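# Move the SOC bottle from fridge to bench, close door

## Task

Find which of the two bottles in the refrigerator's bin has the letters SOC. Lift that one out and set it upright on the bench, leave the other bottle upright inside the refrigerator, and close the refrigerator door. If neither bottle carries SOC, take nothing out, close the door, and press the CALL key on the operator panel until it latches down; a wrongly made call cannot be undone.

## Robot and tools

Robot: two six-joint arms, left_arm and right_arm, each with a two-finger gripper (140 mm stroke) whose fingers can fold under side or tip pressure. Each arm rides its own carriage, left_rail or right_rail, on one shared floor track. left_rail is always the carriage at larger y. An arm's base sits at x = 0, y = its carriage's position_m, z = 0.04 m, facing +x.

Scene frame: fixed to the table. Table top is z = 0, +z up, +x is the direction the arms face, +y is to their left, y = 0 is mid-track, the track lies along y at x = 0, and the table edge is at x = 0.17 m. Positions are in metres, velocities in m/s and rad/s, orientations as quaternions wxyz. The gripper's own axes: fingers point along +z and close along y. end_effector_position is the spot between the pads when shut; fingertips stick out about 33 mm past it at gaps up to 40 mm, only 9 mm when wide open. Printed hand poses may be off by a few cm.

execute_actions takes "actions" (a list with at most one action; an empty list moves nothing and returns camera images) and optional "cameras" (names, ["all"], or []). An action can hold "rows", "steps", "until", and device keys left_rail / right_rail.
- rows: 1 to 15 rows, each used for one control step (1/30 s). Every row is a single list of 18 numbers, each in [-1, 1], covering both arms: left_arm's six joint values, then its gripper position, force_limit, speed; then the same nine for right_arm. Joint order: shoulder pan, shoulder lift, elbow, wrist 1, wrist 2, wrist 3. Joint values are offsets scaled so 1.0 = 2.222 rad, counted from that arm's Joint targets at the start of the action, not from the previous row; resending an offset in a new call moves further. All zeros keep an arm where it is commanded. Stated joint ranges: elbow -3.142 to 3.142 rad, the others -6.283 to 6.283 rad; asking over 0.010 rad beyond a range gets the call refused.
- The three gripper numbers are absolute settings, not offsets. position: +1 fully open, near -0.8 the pads touch, -1 squeezes until blocked. force_limit: -1 about 14 N up to +1 about 58 N for a slow close; a faster close grips harder. speed: -1 about 30 mm/s, 0 about 140, +1 about 250. Both start at +1. To leave a gripper unchanged, resend its last three numbers; 0 is a real command. To grip harder later, raise force_limit and nudge position (e.g. -1 to -0.98); to loosen, open and reclose slowly.
- steps: 1 to 450, default 15, never fewer than the rows. After the last row each arm keeps heading to that row's target, so long moves need many steps, and large moves often several calls (joint targets move at most 3.14 rad/s and stay within 0.651 rad of the measured angle).
- until: ends the action early on device conditions only, e.g. {"right_rail": {"position_status": ["!=", "moving"]}} or {"all": {"status": "ended"}}; numbers need an operator (=, !=, <, <=, >, >=). It does not halt the arms.
- left_rail / right_rail: position_m is an absolute place on the track in metres (left_rail -0.8 to 1.5, right_rail -1.5 to 0.8); speed_m_s 0.01 to 1; acceleration_factor 0.1 to 1 (times 0.95 m/s2); or {"stop": true}. Out-of-range values or unknown names reject the whole call. Rows never move a carriage, but an arm's target travels with it.

zoom_image: camera (cam_high, cam_low, cam_bench_left, cam_bench_mid, cam_bench_right, cam_left_wrist, cam_right_wrist) and region [x0, y0, x1, y1] in pixels of that camera's newest image, origin top-left, at most 504 by 504. Images come from cam_high, cam_bench_left, cam_bench_mid, cam_bench_right, cam_left_wrist, cam_right_wrist, each 672x504.
zero_wrist_force: arm = left_arm or right_arm; tares that wrist sensor, nothing moves.
read_manual: only licence text. finished_scene: ends the scene for good (scene 1, optional).

Results: Joint positions and Joint velocities give per arm the rail (m) then six joints (rad). Joint targets are the commanded angles that the next offsets start from. Tool commands shows current gripper settings. object_status: 0 moving, 1 blocked while opening, 2 blocked while closing (a grip), 3 reached the asked position or pads met (maybe holding nothing). position_measured is in counts: 3 open, about 75 = 100 mm, 139 = 60 mm, 200 = 20 mm, 230 pads touching. Wrist force and torque are in the gripper's axes. Rails report position_m, position_status (moving, done, contact_stop, time_out, stopped, stopped_with_arm, stopped_for_other_arm, stopped_for_other_carriage) and position_answer (taken or not_taken). "joint command not followed" means the collision checker changed that arm's targets; "joint sent to its limit" means a joint was clipped at its end. MOTOR HOT appears at 70 °C; at 85 °C the arm is braked for 30 to 60 s.

Suggested order: look with an empty action, zoom to read the bottle labels, drive a carriage and wait with until before aiming the gripper, approach in stages, grip a narrow bottle near the fingertips and confirm object_status 2, lift clear, carry, stand it upright on the bench, open, withdraw, then close the door (or, with no SOC bottle, close the door and press CALL).

Avoid: anything falling off the table or landing on the track or the metal strip beside it (fails the task); dropping or releasing moving parts; hard hits or shoves, especially against fixed or heavy things; the two arms touching or one gripper closing on the other's fingers; carriages closer than about 0.78 m; contact torque above 25.2 N m on wrist joints or 135 N m on the others, or about 150 N of outside force, which stops the arm for 10 s; pushing fingertips straight into surfaces (they fold and grips then fail); large twist on the gripper; holding a stretched pose long. Loose objects may occasionally be nudged by the scene.

Each tool is called after "Call:" by a JSON object that holds its "op" and its "data".

## Session

Call:
{"op": "execute_actions", "data": {"actions": []}}

Scene clock: 0.00 s.
left_arm: end_effector_position=(+0.3456, +1.3209, +0.5800) position_measured=3 object_status=3 end_effector_quat_wxyz=(+0.000, +0.000, +1.000, +0.000) | right_arm: end_effector_position=(+0.3456, -1.3668, +0.5800) position_measured=3 object_status=3 end_effector_quat_wxyz=(+0.000, +0.000, +1.000, +0.000)
Joint positions: left_arm=[1.294 -0.316 -1.725 0.971 -0.816 -1.571 -0.316] | right_arm=[-1.394 -0.316 -1.725 0.971 -0.816 -1.571 -0.316]
Joint velocities: within noise
Joint torques (N m): no reading
Motor temperatures (°C): left_arm=[33 30 40 39 53 45] | right_arm=[33 35 37 47 38 51]
Wrist force (N): no reading
Wrist torque (N m): no reading
Wrist force, peak (N): no reading
Joint targets: left_arm=[1.294 -0.316 -1.725 0.971 -0.816 -1.571 -0.316] | right_arm=[-1.394 -0.316 -1.725 0.971 -0.816 -1.571 -0.316]
Tool commands: left_gripper/position=+1.0 left_gripper/force_limit=+1.0 left_gripper/speed=+1.0 right_gripper/position=+1.0 right_gripper/force_limit=+1.0 right_gripper/speed=+1.0
left_rail: position_m=1.294 position_status=done
right_rail: position_m=-1.394 position_status=done

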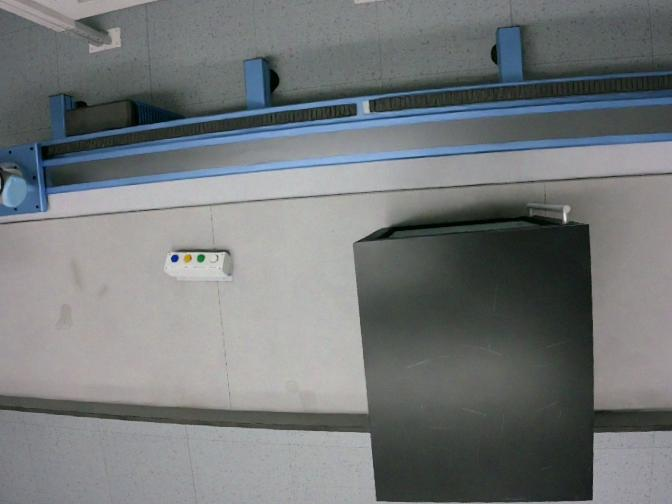

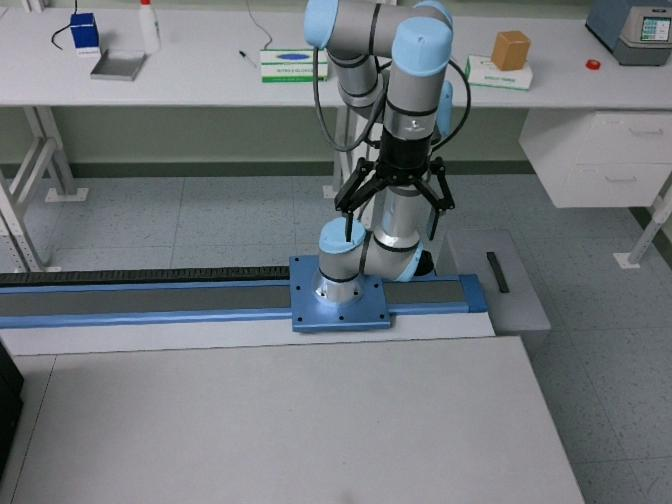

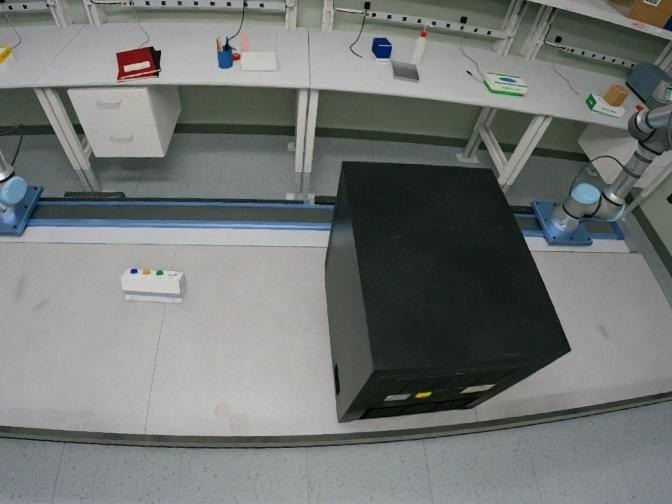

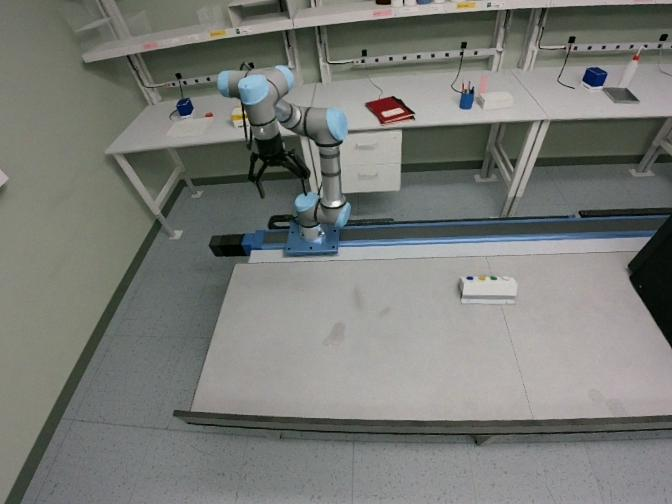

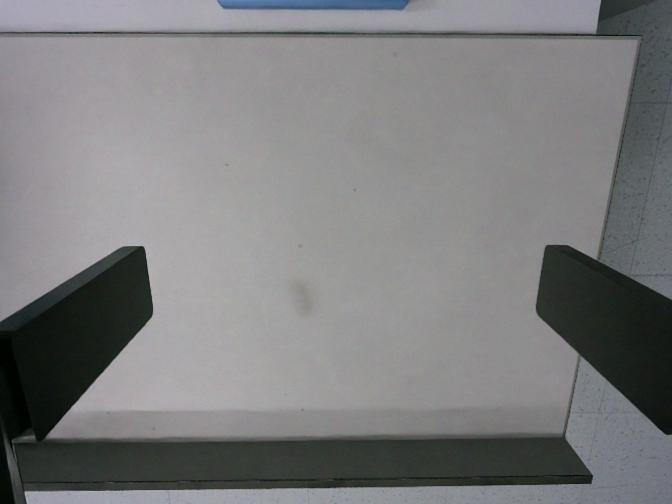

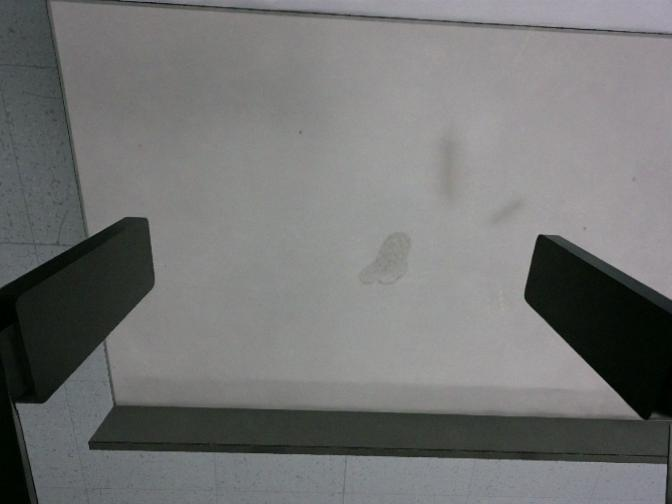

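Call:
{"op": "zoom_image", "data": {"camera": "cam_high", "region": [340, 180, 620, 390]}}

Call:
{"op": "zoom_image", "data": {"camera": "cam_high", "region": [120, 220, 280, 300]}}

Call:
{"op": "zoom_image", "data": {"camera": "cam_bench_mid", "region": [300, 140, 600, 440]}}

Scaled by 1.800 from the camera's 672x504 image, which has a finer 960x720 frame.

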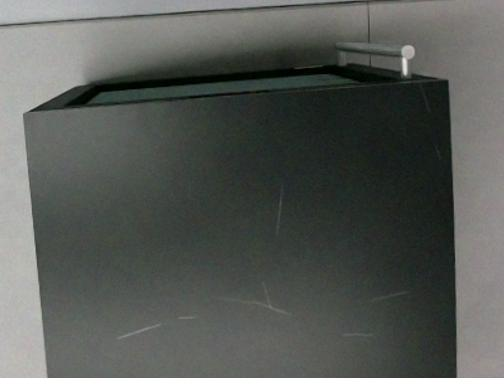

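Scaled by 3.150 from the camera's 672x504 image, which has a finer 960x720 frame.

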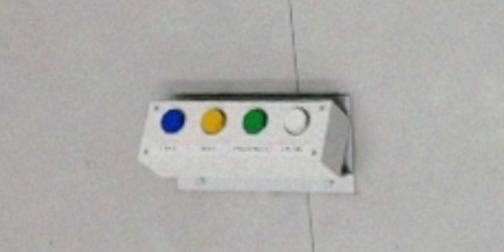

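Scaled by 1.680 from the camera's 672x504 image, which has a finer 960x720 frame.

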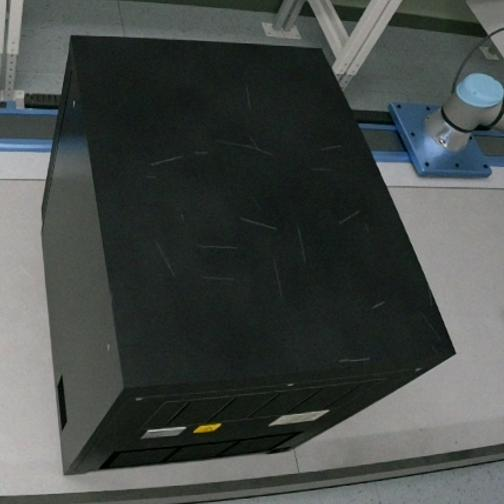

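Call:
{"op": "execute_actions", "data": {"actions": [{"rows":[[-0.800,0.078,0.235,0.393,0.825,0.142,1,1,1,0,0,0,0,0,0,1,1,1]],"steps":60,"left_rail":{"position_m":1.2}}], "cameras": ["cam_left_wrist","cam_bench_left","cam_high"]}}

Scene clock: 8.03 s.
left_arm: end_effector_position=(+0.1360, +0.5672, +0.5511) position_measured=3 object_status=3 end_effector_quat_wxyz=(+0.271, +0.653, -0.270, +0.653) | right_arm: end_effector_position=(+0.3456, -1.3668, +0.5800) position_measured=3 object_status=3 end_effector_quat_wxyz=(+0.000, +0.000, +1.000, +0.000)
Joint positions: left_arm=[1.2 -2.094 -1.552 1.493 0.057 0.262 0] | right_arm=[-1.394 -0.316 -1.725 0.971 -0.816 -1.571 -0.316]
Joint torques (N m): left_arm=[-9.46 -13.9 -15.18 2.38 1.65 2] | right_arm=[-0.12 -14.13 -18.67 -2.76 -0.15 -0.16]
Wrist force (N): left_arm=[-0.4 0.5 0.9] | right_arm=[-0.1 0.2 -0.4]
Wrist torque (N m): left_arm=[0.15 -0.32 0.04] | right_arm=[0.04 0.02 0.00]
Wrist force, peak (N): left_arm=[14.2 10.6 -18.9] | right_arm=[0.1 0.6 -0.3]
Joint targets: left_arm=[1.200 -2.094 -1.552 1.493 0.057 0.262 0.000] | right_arm=[-1.394 -0.316 -1.725 0.971 -0.816 -1.571 -0.316]
left_rail: position_m=1.200 position_status=done
right_rail: position_m=-1.394 position_status=done
Images, in order (width x height): cam_high 672x504, cam_bench_left 672x504, cam_left_wrist 672x504.

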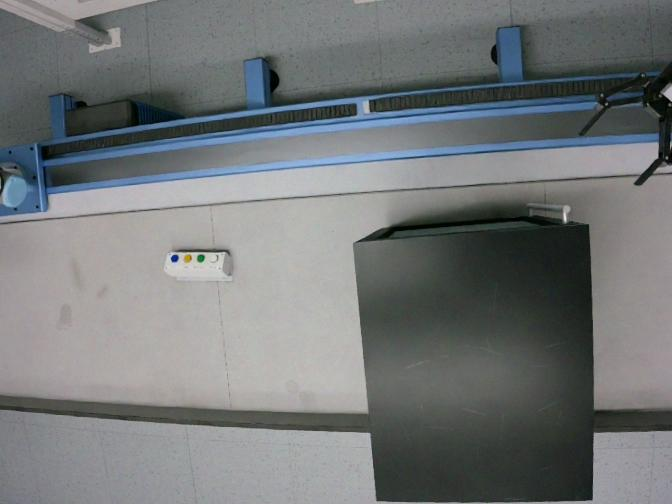

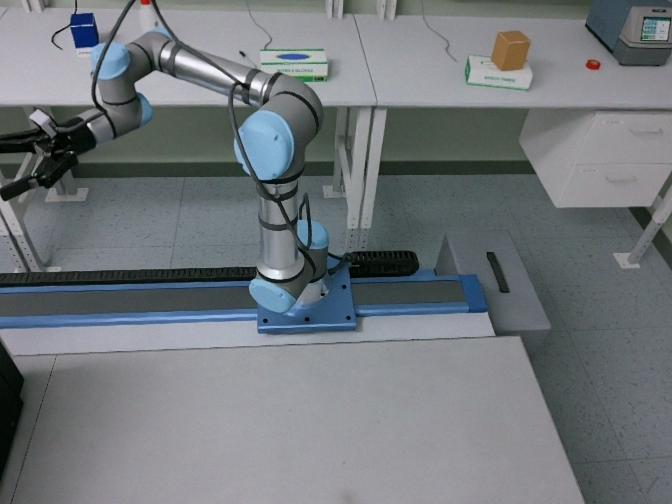

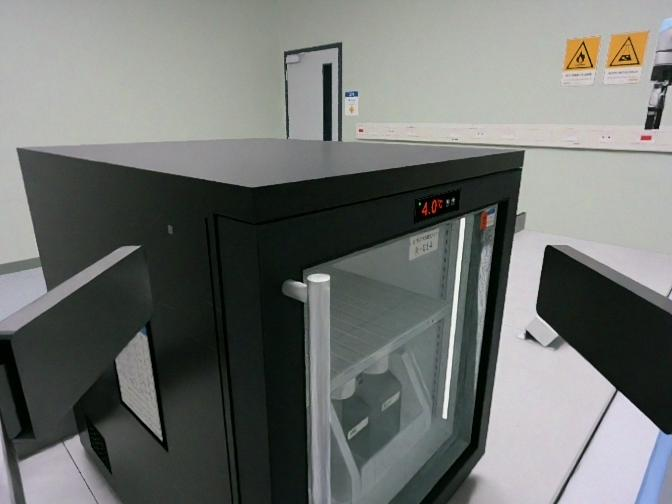

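Call:
{"op": "zoom_image", "data": {"camera": "cam_left_wrist", "region": [280, 180, 540, 504]}}

Scaled by 1.556 from the camera's 672x504 image, which has a finer 960x720 frame.

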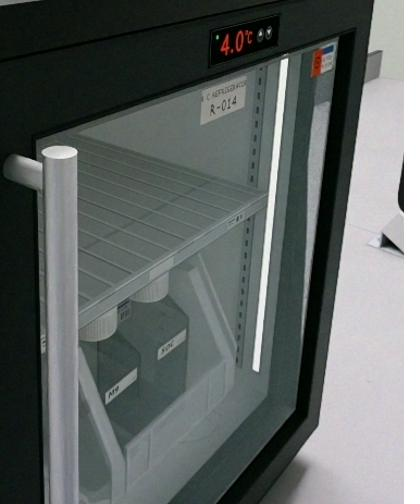

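Call:
{"op": "zoom_image", "data": {"camera": "cam_left_wrist", "region": [325, 345, 425, 465]}}

Scaled by 4.200 from the camera's 672x504 image, which has a finer 960x720 frame.

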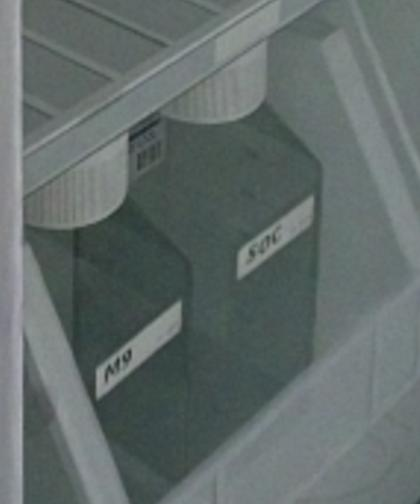

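Call:
{"op": "execute_actions", "data": {"actions": [{"rows":[[-0.004,0.030,0.193,-0.223,-0.122,0,0.3,1,1,0,0,0,0,0,0,1,1,1]],"steps":45,"left_rail":{"position_m":1.05}}], "cameras": ["cam_left_wrist"]}}

Scene clock: 14.67 s.
left_arm: end_effector_position=(+0.1857, +0.4892, +0.3605) position_measured=91 object_status=3 end_effector_quat_wxyz=(+0.184, +0.683, -0.182, +0.683) | right_arm: end_effector_position=(+0.3456, -1.3668, +0.5800) position_measured=3 object_status=3 end_effector_quat_wxyz=(+0.000, +0.000, +1.000, +0.000)
Joint positions: left_arm=[1.05 -2.102 -1.485 1.922 -0.438 -0.009 0] | right_arm=[-1.394 -0.316 -1.725 0.971 -0.816 -1.571 -0.316]
Joint torques (N m): left_arm=[-9.41 -13.83 -11.97 -2.72 -1.38 1.83] | right_arm=[-0.15 -13.8 -18.6 -2.93 -0.16 -0.16]
Wrist force (N): left_arm=[-0.3 0.4 1.2] | right_arm=[0.2 0.0 -0.3]
Wrist torque (N m): left_arm=[0.11 -0.40 0.02] | right_arm=[0.01 -0.04 0.00]
Wrist force, peak (N): left_arm=[12.4 1.0 -0.5] | right_arm=[0.3 0.4 -0.3]
Joint targets: left_arm=[1.050 -2.102 -1.485 1.922 -0.438 -0.009 0.000] | right_arm=[-1.394 -0.316 -1.725 0.971 -0.816 -1.571 -0.316]
left_rail: position_m=1.050 position_status=done
right_rail: position_m=-1.394 position_status=done
Images, in order (width x height): cam_left_wrist 672x504.

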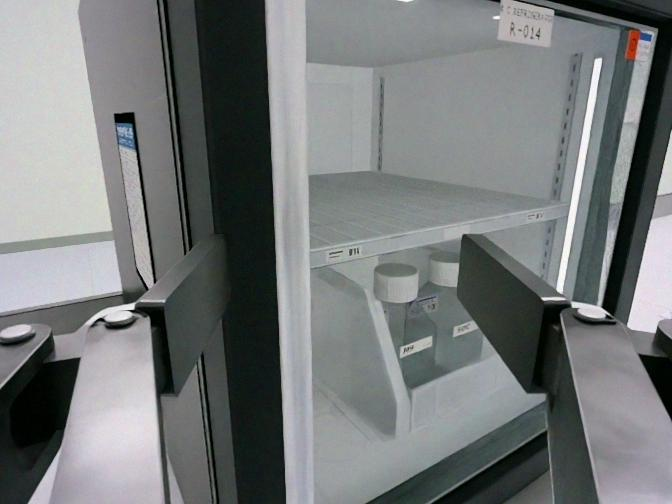

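Call:
{"op": "execute_actions", "data": {"actions": [{"rows":[[0.024,-0.022,0.024,-0.002,0.024,0,0.3,-1,-1,0,0,0,0,0,0,1,1,1]],"steps":20}], "cameras": ["cam_left_wrist"]}}

Scene clock: 18.40 s.
left_arm: end_effector_position=(+0.2173, +0.5043, +0.3602) position_measured=91 object_status=3 end_effector_quat_wxyz=(+0.184, +0.683, -0.182, +0.683) | right_arm: end_effector_position=(+0.3456, -1.3668, +0.5800) position_measured=3 object_status=3 end_effector_quat_wxyz=(+0.000, +0.000, +1.000, +0.000)
Joint positions: left_arm=[1.05 -2.049 -1.534 1.975 -0.443 0.044 0] | right_arm=[-1.394 -0.316 -1.725 0.971 -0.816 -1.571 -0.316]
Joint torques (N m): left_arm=[7.76 -34.97 -11.85 -2.78 1.77 1.83] | right_arm=[-0.67 -13.61 -18.41 -2.97 -0.16 -0.14]
Wrist force (N): left_arm=[-0.2 0.3 1.2] | right_arm=[0.2 0.2 0.0]
Wrist torque (N m): left_arm=[0.08 -0.42 0.04] | right_arm=[0.05 -0.05 0.00]
Wrist force, peak (N): left_arm=[-0.9 5.9 -3.4] | right_arm=[0.2 0.5 -0.2]
Joint targets: left_arm=[1.050 -2.049 -1.534 1.975 -0.443 0.045 0.000] | right_arm=[-1.394 -0.316 -1.725 0.971 -0.816 -1.571 -0.316]
left_rail: position_m=1.050 position_status=done
right_rail: position_m=-1.394 position_status=done
Images, in order (width x height): cam_left_wrist 672x504.

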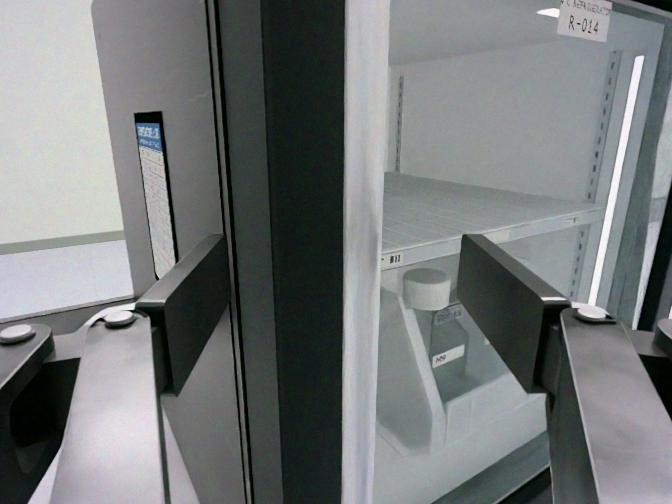

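Call:
{"op": "execute_actions", "data": {"actions": [{"rows":[[0,0.007,-0.007,0.001,0,0,0.3,-1,-1,0,0,0,0,0,0,1,1,1]],"steps":10}], "cameras": []}}

Call:
{"op": "execute_actions", "data": {"actions": [{"rows":[[0,0,0,0,0,0,-1,-1,-1,0,0,0,0,0,0,1,1,1]],"steps":110}], "cameras": ["cam_left_wrist"]}}

Scene clock: 20.23 s.
left_arm: end_effector_position=(+0.2145, +0.4989, +0.3599) position_measured=91 object_status=3 end_effector_quat_wxyz=(+0.183, +0.683, -0.183, +0.683) | right_arm: end_effector_position=(+0.3456, -1.3668, +0.5800) position_measured=3 object_status=3 end_effector_quat_wxyz=(+0.000, +0.000, +1.000, +0.000)
Joint positions: left_arm=[1.05 -2.049 -1.519 1.96 -0.441 0.045 0] | right_arm=[-1.394 -0.316 -1.725 0.971 -0.816 -1.571 -0.316]
Joint torques (N m): left_arm=[3.27 -12.22 -26.62 2.92 1.37 1.88] | right_arm=[-0.51 -14.09 -19.19 -2.93 -0.22 -0.26]
Wrist force (N): left_arm=[-0.4 0.0 1.3] | right_arm=[0.0 0.0 -0.3]
Wrist torque (N m): left_arm=[0.03 -0.39 0.04] | right_arm=[0.00 -0.01 0.00]
Wrist force, peak (N): left_arm=[-0.1 0.5 1.5] | right_arm=[0.3 0.4 -0.4]
Joint targets: left_arm=[1.050 -2.049 -1.519 1.959 -0.441 0.045 0.000] | right_arm=[-1.394 -0.316 -1.725 0.971 -0.816 -1.571 -0.316]
left_rail: position_m=1.050 position_status=done
right_rail: position_m=-1.394 position_status=done
No camera images: "cameras" was empty.

Scene clock: 24.10 s.
left_arm: end_effector_position=(+0.2144, +0.4987, +0.3599) position_measured=208 object_status=2 end_effector_quat_wxyz=(+0.183, +0.683, -0.183, +0.683) | right_arm: end_effector_position=(+0.3456, -1.3668, +0.5800) position_measured=3 object_status=3 end_effector_quat_wxyz=(+0.000, +0.000, +1.000, +0.000)
Joint positions: left_arm=[1.05 -2.049 -1.519 1.959 -0.441 0.045 0] | right_arm=[-1.394 -0.316 -1.725 0.971 -0.816 -1.571 -0.316]
Joint torques (N m): left_arm=[11.88 -23.9 -12.16 2.94 -4.07 1.92] | right_arm=[0.07 -13.81 -18.01 -3.16 -0.29 -0.1]
Wrist force (N): left_arm=[-0.3 12.0 7.5] | right_arm=[0.1 0.4 -0.3]
Wrist torque (N m): left_arm=[-0.22 -0.48 -0.06] | right_arm=[0.08 -0.02 0.00]
Wrist force, peak (N): left_arm=[-0.3 12.0 7.5] | right_arm=[0.1 0.6 -0.3]
Joint targets: left_arm=[1.050 -2.049 -1.519 1.959 -0.441 0.045 0.000] | right_arm=[-1.394 -0.316 -1.725 0.971 -0.816 -1.571 -0.316]
left_rail: position_m=1.050 position_status=done
right_rail: position_m=-1.394 position_status=done
Images, in order (width x height): cam_left_wrist 672x504.

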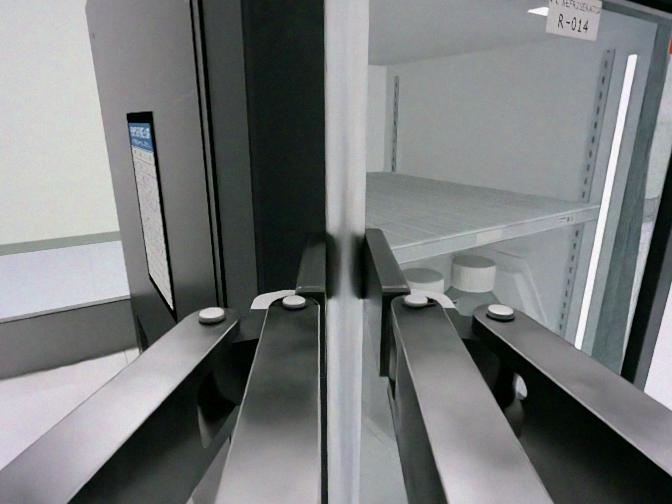

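Call:
{"op": "execute_actions", "data": {"actions": [{"rows":[[-0.002,0.005,-0.006,0.001,-0.006,0,-1,-1,-1,0,0,0,0,0,0,1,1,1],[-0.005,0.011,-0.013,0.002,-0.014,0,-1,-1,-1,0,0,0,0,0,0,1,1,1],[-0.008,0.018,-0.022,0.004,-0.024,0,-1,-1,-1,0,0,0,0,0,0,1,1,1],[-0.012,0.027,-0.032,0.005,-0.035,0,-1,-1,-1,0,0,0,0,0,0,1,1,1],[-0.016,0.036,-0.043,0.007,-0.047,0,-1,-1,-1,0,0,0,0,0,0,1,1,1],[-0.020,0.045,-0.054,0.009,-0.059,0,-1,-1,-1,0,0,0,0,0,0,1,1,1],[-0.025,0.056,-0.067,0.012,-0.074,0,-1,-1,-1,0,0,0,0,0,0,1,1,1],[-0.030,0.067,-0.081,0.014,-0.089,0,-1,-1,-1,0,0,0,0,0,0,1,1,1],[-0.035,0.078,-0.094,0.016,-0.103,0,-1,-1,-1,0,0,0,0,0,0,1,1,1],[-0.040,0.090,-0.108,0.018,-0.118,0,-1,-1,-1,0,0,0,0,0,0,1,1,1],[-0.045,0.101,-0.121,0.021,-0.133,0,-1,-1,-1,0,0,0,0,0,0,1,1,1],[-0.0498,0.1121,-0.1348,0.0231,-0.1478,0,-1,-1,-1,0,0,0,0,0,0,1,1,1]],"steps":24}], "cameras": ["cam_left_wrist"]}}

Scene clock: 27.27 s.
left_arm: end_effector_position=(+0.1362, +0.4761, +0.3596) position_measured=208 object_status=2 end_effector_quat_wxyz=(+0.107, +0.699, -0.108, +0.699) | right_arm: end_effector_position=(+0.3456, -1.3668, +0.5800) position_measured=3 object_status=3 end_effector_quat_wxyz=(+0.000, +0.000, +1.000, +0.000)
Joint positions: left_arm=[1.05 -2.16 -1.27 1.66 -0.389 -0.283 0] | right_arm=[-1.394 -0.316 -1.725 0.971 -0.816 -1.571 -0.316]
Joint torques (N m): left_arm=[-9.88 -22.9 -23.66 4.69 -5.1 1.78] | right_arm=[-0.4 -13.37 -18.26 -3.17 -0.18 -0.03]
Wrist force (N): left_arm=[2.3 11.9 11.5] | right_arm=[0.0 0.1 0.0]
Wrist torque (N m): left_arm=[-0.20 -0.43 -0.10] | right_arm=[0.02 0.00 0.00]
Wrist force, peak (N): left_arm=[-17.3 -34.7 -9.8] | right_arm=[0.0 0.3 -0.5]
Joint targets: left_arm=[1.050 -2.160 -1.270 1.660 -0.389 -0.284 0.000] | right_arm=[-1.394 -0.316 -1.725 0.971 -0.816 -1.571 -0.316]
left_rail: position_m=1.050 position_status=done
right_rail: position_m=-1.394 position_status=done
Images, in order (width x height): cam_left_wrist 672x504.

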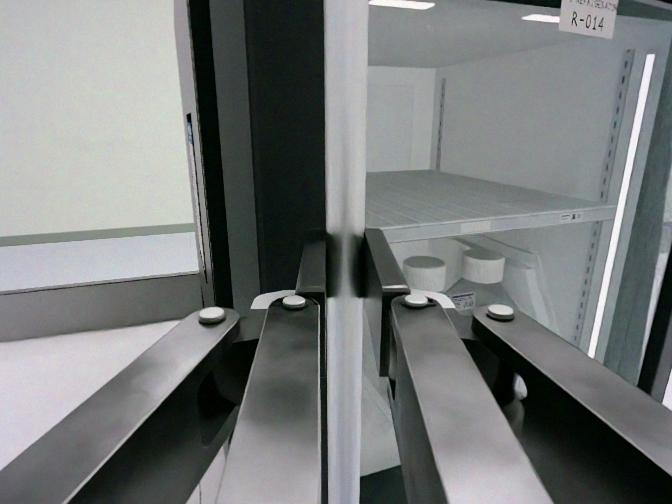

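Call:
{"op": "execute_actions", "data": {"actions": [{"rows":[[-0.0005,0.008,-0.012,0.004,-0.006,0,-1,-1,-1,0,0,0,0,0,0,1,1,1],[-0.001,0.017,-0.025,0.008,-0.013,0,-1,-1,-1,0,0,0,0,0,0,1,1,1],[-0.002,0.027,-0.040,0.013,-0.021,0,-1,-1,-1,0,0,0,0,0,0,1,1,1],[-0.0025,0.038,-0.057,0.019,-0.030,0,-1,-1,-1,0,0,0,0,0,0,1,1,1],[-0.003,0.050,-0.075,0.025,-0.039,0,-1,-1,-1,0,0,0,0,0,0,1,1,1],[-0.0035,0.062,-0.093,0.031,-0.048,0,-1,-1,-1,0,0,0,0,0,0,1,1,1],[-0.004,0.075,-0.112,0.037,-0.058,0,-1,-1,-1,0,0,0,0,0,0,1,1,1],[-0.005,0.088,-0.132,0.044,-0.069,0,-1,-1,-1,0,0,0,0,0,0,1,1,1],[-0.006,0.101,-0.152,0.050,-0.079,0,-1,-1,-1,0,0,0,0,0,0,1,1,1],[-0.0065,0.114,-0.171,0.057,-0.089,0,-1,-1,-1,0,0,0,0,0,0,1,1,1],[-0.007,0.125,-0.188,0.062,-0.098,0,-1,-1,-1,0,0,0,0,0,0,1,1,1],[-0.0077,0.1358,-0.2033,0.0675,-0.106,0,-1,-1,-1,0,0,0,0,0,0,1,1,1]],"steps":24}], "cameras": ["cam_left_wrist","cam_high"]}}

Scene clock: 29.83 s.
left_arm: end_effector_position=(+0.0653, +0.4360, +0.3597) position_measured=208 object_status=2 end_effector_quat_wxyz=(+0.031, +0.706, -0.031, +0.707) | right_arm: end_effector_position=(+0.3456, -1.3668, +0.5800) position_measured=3 object_status=3 end_effector_quat_wxyz=(+0.000, +0.000, +1.000, +0.000)
Joint positions: left_arm=[1.05 -2.177 -0.968 1.208 -0.239 -0.519 0] | right_arm=[-1.394 -0.316 -1.725 0.971 -0.816 -1.571 -0.316]
Joint torques (N m): left_arm=[-14.65 -35.06 -27.25 4.35 -5.56 1.82] | right_arm=[0.11 -13.96 -18.31 -3.14 -0.27 -0.17]
Wrist force (N): left_arm=[5.0 13.4 12.0] | right_arm=[-0.1 0.2 -0.2]
Wrist torque (N m): left_arm=[-0.14 -0.50 -0.11] | right_arm=[0.05 0.00 0.00]
Wrist force, peak (N): left_arm=[-6.9 -23.7 -9.6] | right_arm=[0.3 -0.1 -0.5]
Joint targets: left_arm=[1.050 -2.177 -0.968 1.208 -0.239 -0.519 0.000] | right_arm=[-1.394 -0.316 -1.725 0.971 -0.816 -1.571 -0.316]
left_rail: position_m=1.050 position_status=done
right_rail: position_m=-1.394 position_status=done
Images, in order (width x height): cam_high 672x504, cam_left_wrist 672x504.

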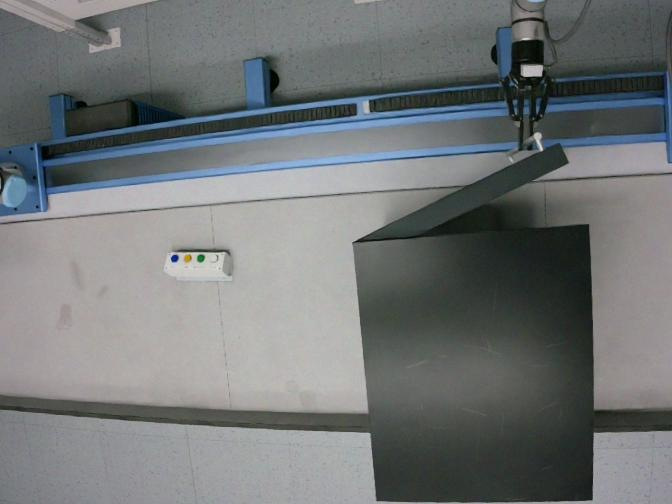

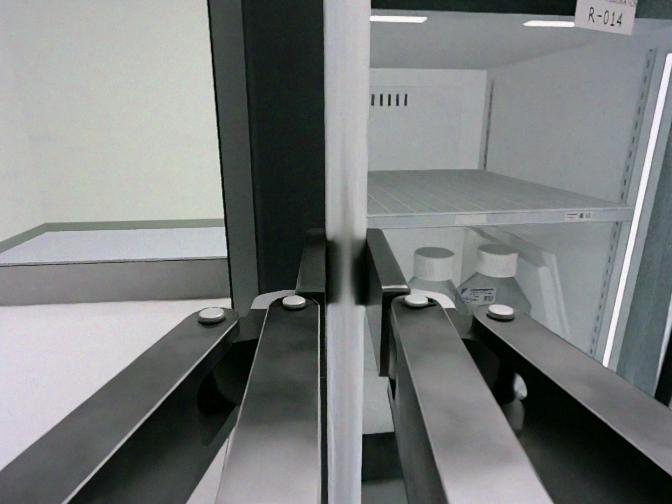

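Call:
{"op": "execute_actions", "data": {"actions": [{"rows":[[0,0,0,0,0,0,0.2,-1,-0.5,0,0,0,0,0,0,1,1,1]],"steps":30}], "cameras": []}}

Call:
{"op": "execute_actions", "data": {"actions": [{"rows":[[-0.059,0.0433,-0.0727,0.029,-0.059,0,0.2,-1,-0.5,0,0,0,0,0,0,1,1,1]],"steps":15}], "cameras": []}}

Call:
{"op": "execute_actions", "data": {"actions": [{"left_rail":{"position_m":1.29},"steps":90,"until":{"left_rail":{"position_status":["!=","moving"]}}}], "cameras": ["cam_left_wrist","cam_high"]}}

Scene clock: 33.73 s.
left_arm: end_effector_position=(+0.0652, +0.4360, +0.3597) position_measured=104 object_status=3 end_effector_quat_wxyz=(+0.031, +0.706, -0.031, +0.707) | right_arm: end_effector_position=(+0.3456, -1.3668, +0.5800) position_measured=3 object_status=3 end_effector_quat_wxyz=(+0.000, +0.000, +1.000, +0.000)
Joint positions: left_arm=[1.05 -2.177 -0.968 1.208 -0.239 -0.519 0] | right_arm=[-1.394 -0.316 -1.725 0.971 -0.816 -1.571 -0.316]
Joint torques (N m): left_arm=[9.32 -42.38 -23.81 3.24 1.61 1.72] | right_arm=[-0.43 -14.03 -18.49 -3.1 -0.31 -0.02]
Wrist force (N): left_arm=[0.6 1.1 1.1] | right_arm=[0.0 0.1 -0.4]
Wrist torque (N m): left_arm=[0.26 -0.58 0.03] | right_arm=[0.02 -0.02 0.00]
Wrist force, peak (N): left_arm=[4.9 15.9 13.7] | right_arm=[0.3 0.3 -0.4]
Joint targets: left_arm=[1.050 -2.177 -0.968 1.208 -0.239 -0.519 0.000] | right_arm=[-1.394 -0.316 -1.725 0.971 -0.816 -1.571 -0.316]
left_rail: position_m=1.050 position_status=done
right_rail: position_m=-1.394 position_status=done
No camera images: "cameras" was empty.

Scene clock: 34.57 s.
left_arm: end_effector_position=(-0.0346, +0.4449, +0.3598) position_measured=104 object_status=3 end_effector_quat_wxyz=(+0.031, +0.706, -0.031, +0.706) | right_arm: end_effector_position=(+0.3456, -1.3668, +0.5800) position_measured=3 object_status=3 end_effector_quat_wxyz=(+0.000, +0.000, +1.000, +0.000)
Joint positions: left_arm=[1.05 -2.308 -0.872 1.047 -0.175 -0.65 0] | right_arm=[-1.394 -0.316 -1.725 0.971 -0.816 -1.571 -0.316]
Joint torques (N m): left_arm=[-7.93 -39.43 -27.51 4.52 -1.22 1.76] | right_arm=[-0.71 -13.38 -18.25 -3.4 -0.21 -0.04]
Wrist force (N): left_arm=[0.4 0.9 1.0] | right_arm=[-0.2 0.1 0.1]
Wrist torque (N m): left_arm=[0.23 -0.54 0.03] | right_arm=[0.01 0.04 0.00]
Wrist force, peak (N): left_arm=[-0.1 0.5 14.0] | right_arm=[-0.1 0.1 -0.6]
Joint targets: left_arm=[1.050 -2.308 -0.872 1.047 -0.175 -0.650 0.000] | right_arm=[-1.394 -0.316 -1.725 0.971 -0.816 -1.571 -0.316]
left_rail: position_m=1.050 position_status=done
right_rail: position_m=-1.394 position_status=done
No camera images: "cameras" was empty.

Scene clock: 35.87 s.
left_arm: end_effector_position=(-0.0349, +0.6850, +0.3598) position_measured=104 object_status=3 end_effector_quat_wxyz=(+0.031, +0.706, -0.031, +0.706) | right_arm: end_effector_position=(+0.3456, -1.3668, +0.5800) position_measured=3 object_status=3 end_effector_quat_wxyz=(+0.000, +0.000, +1.000, +0.000)
Joint positions: left_arm=[1.29 -2.308 -0.872 1.047 -0.175 -0.65 0] | right_arm=[-1.394 -0.316 -1.725 0.971 -0.816 -1.571 -0.316]
Joint torques (N m): left_arm=[4.91 -43.35 -23.91 2.33 0.6 1.66] | right_arm=[-1.23 -14.2 -17.78 -3.32 -0.24 -0.2]
Wrist force (N): left_arm=[0.5 1.1 1.3] | right_arm=[0.1 0.1 -0.2]
Wrist torque (N m): left_arm=[0.27 -0.56 0.04] | right_arm=[0.03 -0.02 0.00]
Wrist force, peak (N): left_arm=[0.3 2.7 1.3] | right_arm=[0.2 0.4 -0.3]
Joint targets: left_arm=[1.290 -2.308 -0.872 1.047 -0.175 -0.650 0.000] | right_arm=[-1.394 -0.316 -1.725 0.971 -0.816 -1.571 -0.316]
Tool commands: left_gripper/position=+0.2 left_gripper/force_limit=-1.0 left_gripper/speed=-0.5 right_gripper/position=+1.0 right_gripper/force_limit=+1.0 right_gripper/speed=+1.0
left_rail: position_m=1.290 position_status=done
right_rail: position_m=-1.394 position_status=done
Images, in order (width x height): cam_high 672x504, cam_left_wrist 672x504.

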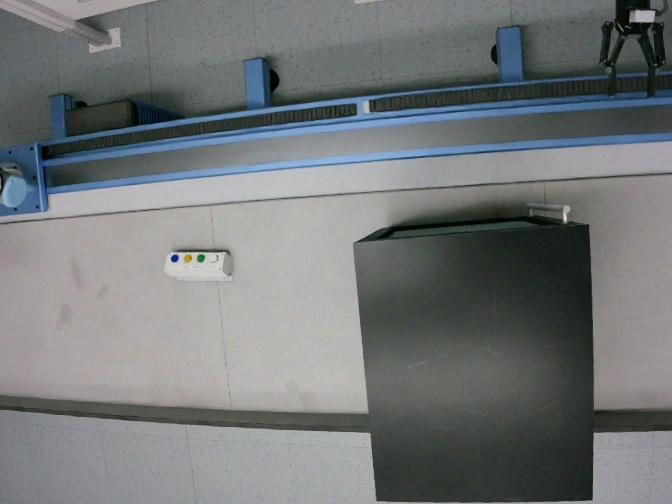

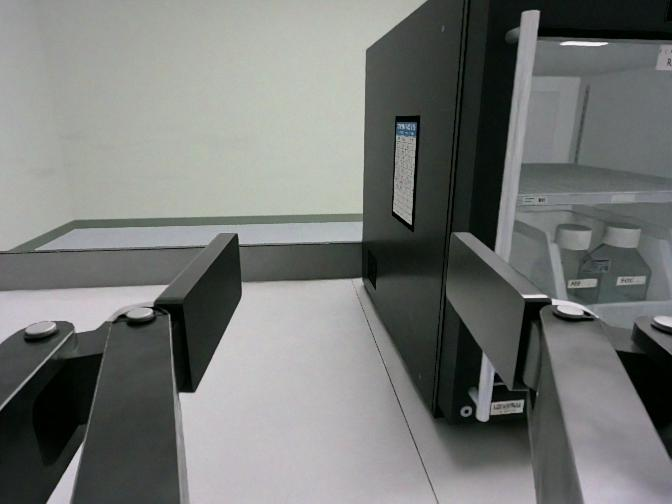

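Call:
{"op": "execute_actions", "data": {"actions": [{"rows":[[0.0963,-0.306,0.2007,0.1044,0.4104,0,0.2,-1,-0.5,-0.3533,-0.2566,-0.8884,-0.9761,0.8006,0.1422,0.3,-1,-0.5]],"steps":70,"left_rail":{"position_m":1.35}}], "cameras": ["cam_bench_right"]}}

Call:
{"op": "execute_actions", "data": {"actions": [{"right_rail":{"position_m":-0.28},"steps":150,"until":{"right_rail":{"position_status":["!=","moving"]}}}], "cameras": ["cam_right_wrist","cam_high","cam_left_wrist"]}}

Scene clock: 45.10 s.
left_arm: end_effector_position=(+0.1358, +0.7172, +0.5510) position_measured=104 object_status=3 end_effector_quat_wxyz=(+0.271, +0.654, -0.270, +0.653) | right_arm: end_effector_position=(+0.2558, -1.2595, +0.9830) position_measured=91 object_status=3 end_effector_quat_wxyz=(+0.604, +0.113, +0.785, -0.078)
Joint positions: left_arm=[1.35 -2.094 -1.551 1.492 0.057 0.261 0] | right_arm=[-1.394 -0.755 -2.069 0.504 -1.283 -1.104 -0.12]
Joint torques (N m): left_arm=[9.04 -37.11 -15.91 2.31 1.77 1.6] | right_arm=[-7.43 8.82 -14.86 -4.76 1.94 1.7]
Wrist force (N): left_arm=[0.1 1.0 1.1] | right_arm=[-1.1 0.7 -1.6]
Wrist torque (N m): left_arm=[0.23 -0.46 0.04] | right_arm=[0.10 0.15 -0.07]
Wrist force, peak (N): left_arm=[-8.1 4.6 -17.0] | right_arm=[-15.9 -2.5 20.6]
Joint targets: left_arm=[1.350 -2.094 -1.551 1.492 0.057 0.261 0.000] | right_arm=[-1.394 -0.755 -2.069 0.504 -1.283 -1.104 -0.120]
left_rail: position_m=1.350 position_status=done
right_rail: position_m=-1.394 position_status=done
led back after a hold (left arm): the arm was led back toward your command in small steps, so it may still be short of it.
led back after a hold (right arm): the arm was led back toward your command in small steps, so it may still be short of it.
joint command not followed: on one or more control steps a check withheld the commanded joint targets of the left arm, and it was not sent them on those steps.
cause: while a carriage moves, is told to move, or has just stopped, the clearance check judges arm commands more strictly, and it could not pass these joint targets: it found too little room between the arms, or a fault had stopped an arm; next, move the arms while the carriages stand.
joint command not followed: on one or more control steps a check withheld the commanded joint targets of the right arm, and it was not sent them on those steps.
cause: while a carriage moves, is told to move, or has just stopped, the clearance check judges arm commands more strictly, and it could not pass these joint targets: it found too little room between the arms, or a fault had stopped an arm; next, move the arms while the carriages stand.
Images, in order (width x height): cam_bench_right 672x504.

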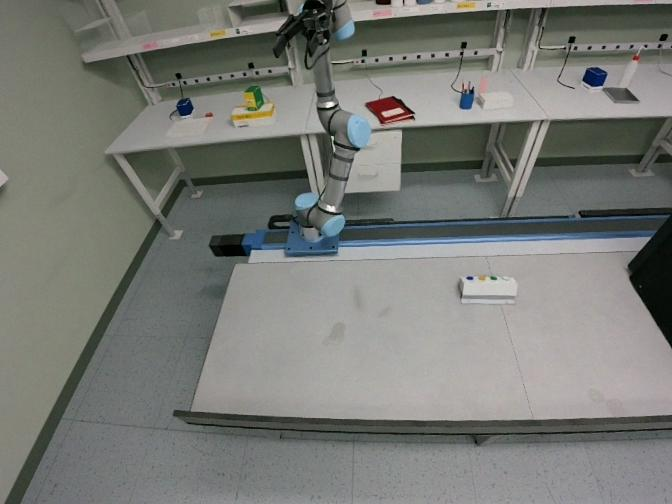

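Scene clock: 47.57 s.
left_arm: end_effector_position=(+0.1358, +0.7172, +0.5510) position_measured=104 object_status=3 end_effector_quat_wxyz=(+0.271, +0.654, -0.270, +0.653) | right_arm: end_effector_position=(+0.2558, -0.1454, +0.9830) position_measured=91 object_status=3 end_effector_quat_wxyz=(+0.604, +0.113, +0.785, -0.078)
Joint positions: left_arm=[1.35 -2.094 -1.551 1.492 0.057 0.261 0] | right_arm=[-0.28 -0.755 -2.069 0.504 -1.283 -1.104 -0.12]
Joint torques (N m): left_arm=[9.71 -36.47 -15.09 2.3 1.71 1.59] | right_arm=[-1.41 30.99 2.52 -3.96 -1.12 1.34]
Wrist force (N): left_arm=[0.0 1.1 1.2] | right_arm=[-1.3 0.5 -1.6]
Wrist torque (N m): left_arm=[0.25 -0.44 0.04] | right_arm=[0.06 0.19 -0.06]
Wrist force, peak (N): left_arm=[0.1 1.2 1.3] | right_arm=[-1.0 1.8 -2.4]
Joint targets: left_arm=[1.350 -2.094 -1.551 1.492 0.057 0.261 0.000] | right_arm=[-0.280 -0.755 -2.069 0.504 -1.283 -1.104 -0.120]
Tool commands: left_gripper/position=+0.2 left_gripper/force_limit=-1.0 left_gripper/speed=-0.5 right_gripper/position=+0.3 right_gripper/force_limit=-1.0 right_gripper/speed=-0.5
left_rail: position_m=1.350 position_status=done
right_rail: position_m=-0.280 position_status=done
Images, in order (width x height): cam_high 672x504, cam_left_wrist 672x504, cam_right_wrist 672x504.

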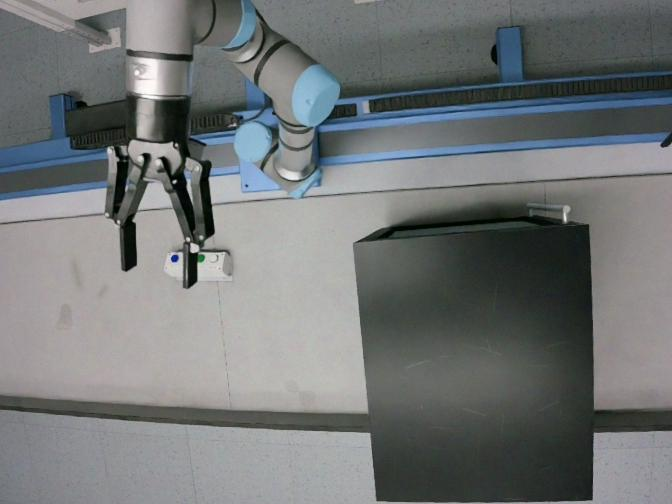

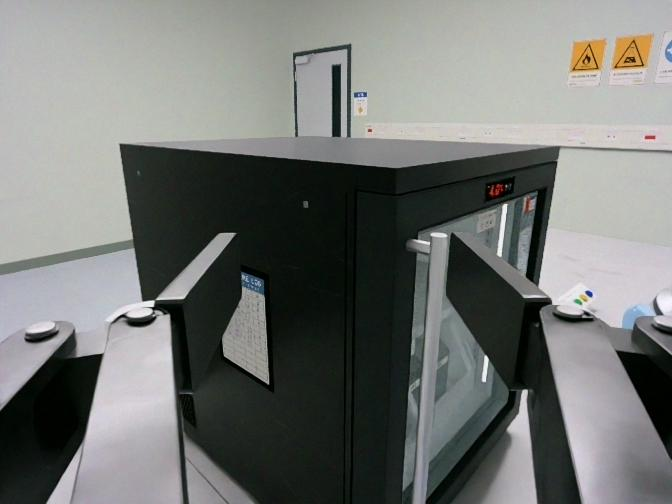

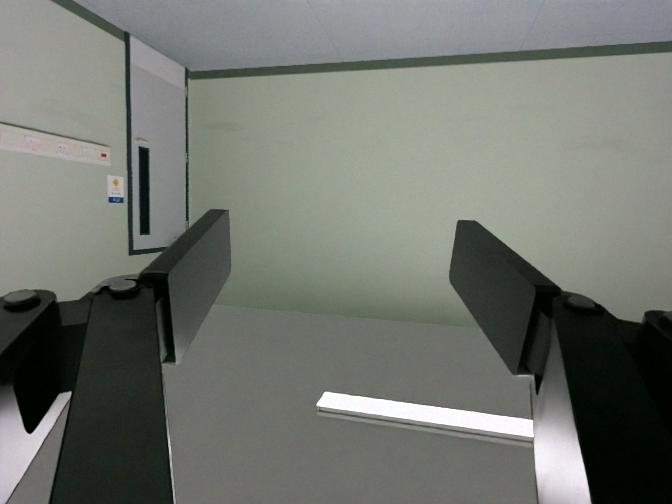

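Call:
{"op": "execute_actions", "data": {"actions": [{"right_rail":{"position_m":-0.9},"steps":150,"until":{"right_rail":{"position_status":["!=","moving"]}}}], "cameras": []}}

Call:
{"op": "execute_actions", "data": {"actions": [{"rows":[[0,0,0,0,0,0,0.2,-1,-0.5,-0.1558,-0.1019,-0.6782,-0.7659,0.5904,0.054,0.3,-1,-0.5]],"steps":60}], "cameras": []}}

Call:
{"op": "execute_actions", "data": {"actions": [{"right_rail":{"position_m":-0.28},"steps":150,"until":{"right_rail":{"position_status":["!=","moving"]}}}], "cameras": ["cam_right_wrist","cam_high"]}}

Scene clock: 51.63 s.
left_arm: end_effector_position=(+0.1358, +0.7172, +0.5510) position_measured=104 object_status=3 end_effector_quat_wxyz=(+0.271, +0.654, -0.270, +0.653) | right_arm: end_effector_position=(+0.2558, -0.7655, +0.9830) position_measured=91 object_status=3 end_effector_quat_wxyz=(+0.604, +0.113, +0.785, -0.077)
Joint positions: left_arm=[1.35 -2.094 -1.551 1.492 0.057 0.261 0] | right_arm=[-0.9 -0.755 -2.069 0.504 -1.283 -1.104 -0.12]
Joint torques (N m): left_arm=[8.71 -36.68 -15.31 2.24 1.67 1.54] | right_arm=[5.49 8.09 -6.07 -2.55 1.84 1.04]
Wrist force (N): left_arm=[0.3 0.9 1.2] | right_arm=[-0.9 0.6 -1.5]
Wrist torque (N m): left_arm=[0.22 -0.51 0.04] | right_arm=[0.07 0.11 -0.07]
Wrist force, peak (N): left_arm=[0.0 1.4 1.3] | right_arm=[-0.8 3.2 -2.4]
Joint targets: left_arm=[1.350 -2.094 -1.551 1.492 0.057 0.261 0.000] | right_arm=[-0.900 -0.755 -2.069 0.504 -1.283 -1.104 -0.120]
Tool commands: left_gripper/position=+0.2 left_gripper/force_limit=-1.0 left_gripper/speed=-0.5 right_gripper/position=+0.3 right_gripper/force_limit=-1.0 right_gripper/speed=-0.5
left_rail: position_m=1.350 position_status=done
right_rail: position_m=-0.900 position_status=done
No camera images: "cameras" was empty.

Scene clock: 53.83 s.
left_arm: end_effector_position=(+0.1358, +0.7172, +0.5510) position_measured=104 object_status=3 end_effector_quat_wxyz=(+0.271, +0.654, -0.270, +0.653) | right_arm: end_effector_position=(+0.1163, -0.1624, +0.3599) position_measured=91 object_status=3 end_effector_quat_wxyz=(-0.092, +0.701, +0.093, +0.701)
Joint positions: left_arm=[1.35 -2.094 -1.551 1.492 0.057 0.261 0] | right_arm=[-0.9 -1.101 -2.295 -1.003 -2.985 0.208 0]
Joint torques (N m): left_arm=[8.78 -37.29 -15.2 2.2 1.69 1.47] | right_arm=[-7.63 44.38 9.47 -2.34 1.5 1.67]
Wrist force (N): left_arm=[0.2 1.2 1.2] | right_arm=[-0.5 -1.4 -0.6]
Wrist torque (N m): left_arm=[0.27 -0.48 0.03] | right_arm=[-0.45 -0.33 -0.01]
Wrist force, peak (N): left_arm=[0.1 1.3 1.3] | right_arm=[-24.6 -2.6 2.2]
Joint targets: left_arm=[1.350 -2.094 -1.551 1.492 0.057 0.261 0.000] | right_arm=[-0.900 -1.101 -2.295 -1.003 -2.985 0.208 0.000]
left_rail: position_m=1.350 position_status=done
right_rail: position_m=-0.900 position_status=done
No camera images: "cameras" was empty.

Scene clock: 55.73 s.
left_arm: end_effector_position=(+0.1358, +0.7172, +0.5510) position_measured=104 object_status=3 end_effector_quat_wxyz=(+0.271, +0.654, -0.270, +0.653) | right_arm: end_effector_position=(+0.1163, +0.4576, +0.3598) position_measured=91 object_status=3 end_effector_quat_wxyz=(-0.092, +0.701, +0.093, +0.701)
Joint positions: left_arm=[1.35 -2.094 -1.551 1.492 0.057 0.261 0] | right_arm=[-0.28 -1.101 -2.295 -1.003 -2.985 0.208 0]
Joint torques (N m): left_arm=[8.59 -36.69 -15.21 2.25 1.47 1.36] | right_arm=[-1.19 59.42 20.72 1.32 -1.13 1.41]
Wrist force (N): left_arm=[0.2 1.0 1.5] | right_arm=[-0.2 -1.3 -0.3]
Wrist torque (N m): left_arm=[0.24 -0.49 0.03] | right_arm=[-0.43 -0.38 -0.01]
Wrist force, peak (N): left_arm=[0.1 1.3 1.3] | right_arm=[-0.4 -3.0 -0.2]
Joint targets: left_arm=[1.350 -2.094 -1.551 1.492 0.057 0.261 0.000] | right_arm=[-0.280 -1.101 -2.295 -1.003 -2.985 0.208 0.000]
Tool commands: left_gripper/position=+0.2 left_gripper/force_limit=-1.0 left_gripper/speed=-0.5 right_gripper/position=+0.3 right_gripper/force_limit=-1.0 right_gripper/speed=-0.5
left_rail: position_m=1.350 position_status=done
right_rail: position_m=-0.280 position_status=done
Images, in order (width x height): cam_high 672x504, cam_right_wrist 672x504.

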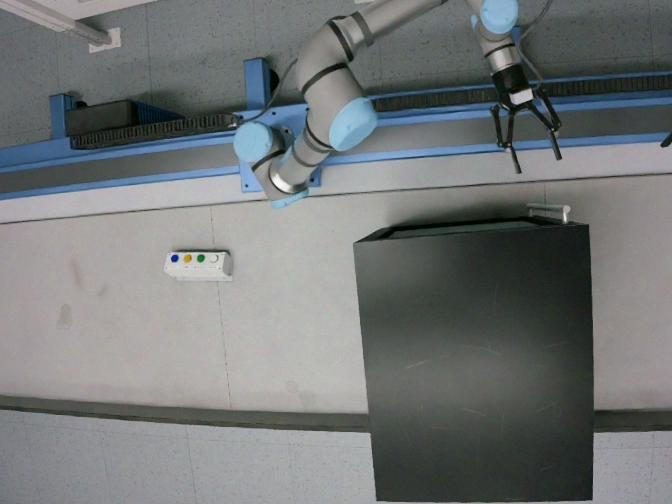

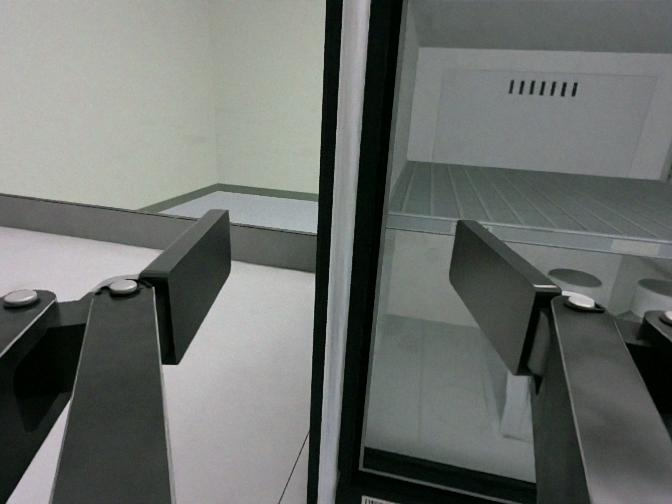

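Call:
{"op": "execute_actions", "data": {"actions": [{"rows":[[0,0,0,0,0,0,0.2,-1,-0.5,-0.0661,-0.0081,0.0141,-0.006,-0.0661,0,0.3,-1,-0.5]],"steps":25}], "cameras": ["cam_right_wrist"]}}

Scene clock: 57.90 s.
left_arm: end_effector_position=(+0.1358, +0.7172, +0.5510) position_measured=104 object_status=3 end_effector_quat_wxyz=(+0.271, +0.654, -0.270, +0.653) | right_arm: end_effector_position=(+0.2123, +0.4837, +0.3599) position_measured=91 object_status=3 end_effector_quat_wxyz=(-0.093, +0.701, +0.093, +0.701)
Joint positions: left_arm=[1.35 -2.094 -1.551 1.492 0.057 0.261 0] | right_arm=[-0.28 -1.248 -2.313 -0.972 -2.998 0.061 0]
Joint torques (N m): left_arm=[8.2 -36.43 -15.24 2.39 1.59 1.41] | right_arm=[-7.22 44.49 32.22 -2.18 -1.49 1.2]
Wrist force (N): left_arm=[0.1 1.0 1.4] | right_arm=[-0.3 -1.2 -0.7]
Wrist torque (N m): left_arm=[0.23 -0.46 0.04] | right_arm=[-0.41 -0.38 -0.02]
Wrist force, peak (N): left_arm=[0.1 1.5 1.1] | right_arm=[-1.0 -2.5 -14.1]
Joint targets: left_arm=[1.350 -2.094 -1.551 1.492 0.057 0.261 0.000] | right_arm=[-0.280 -1.248 -2.313 -0.972 -2.998 0.061 0.000]
left_rail: position_m=1.350 position_status=done
right_rail: position_m=-0.280 position_status=done
Images, in order (width x height): cam_right_wrist 672x504.

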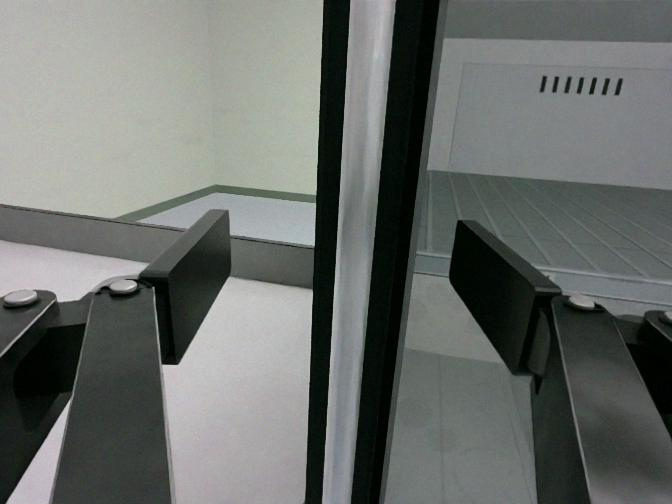

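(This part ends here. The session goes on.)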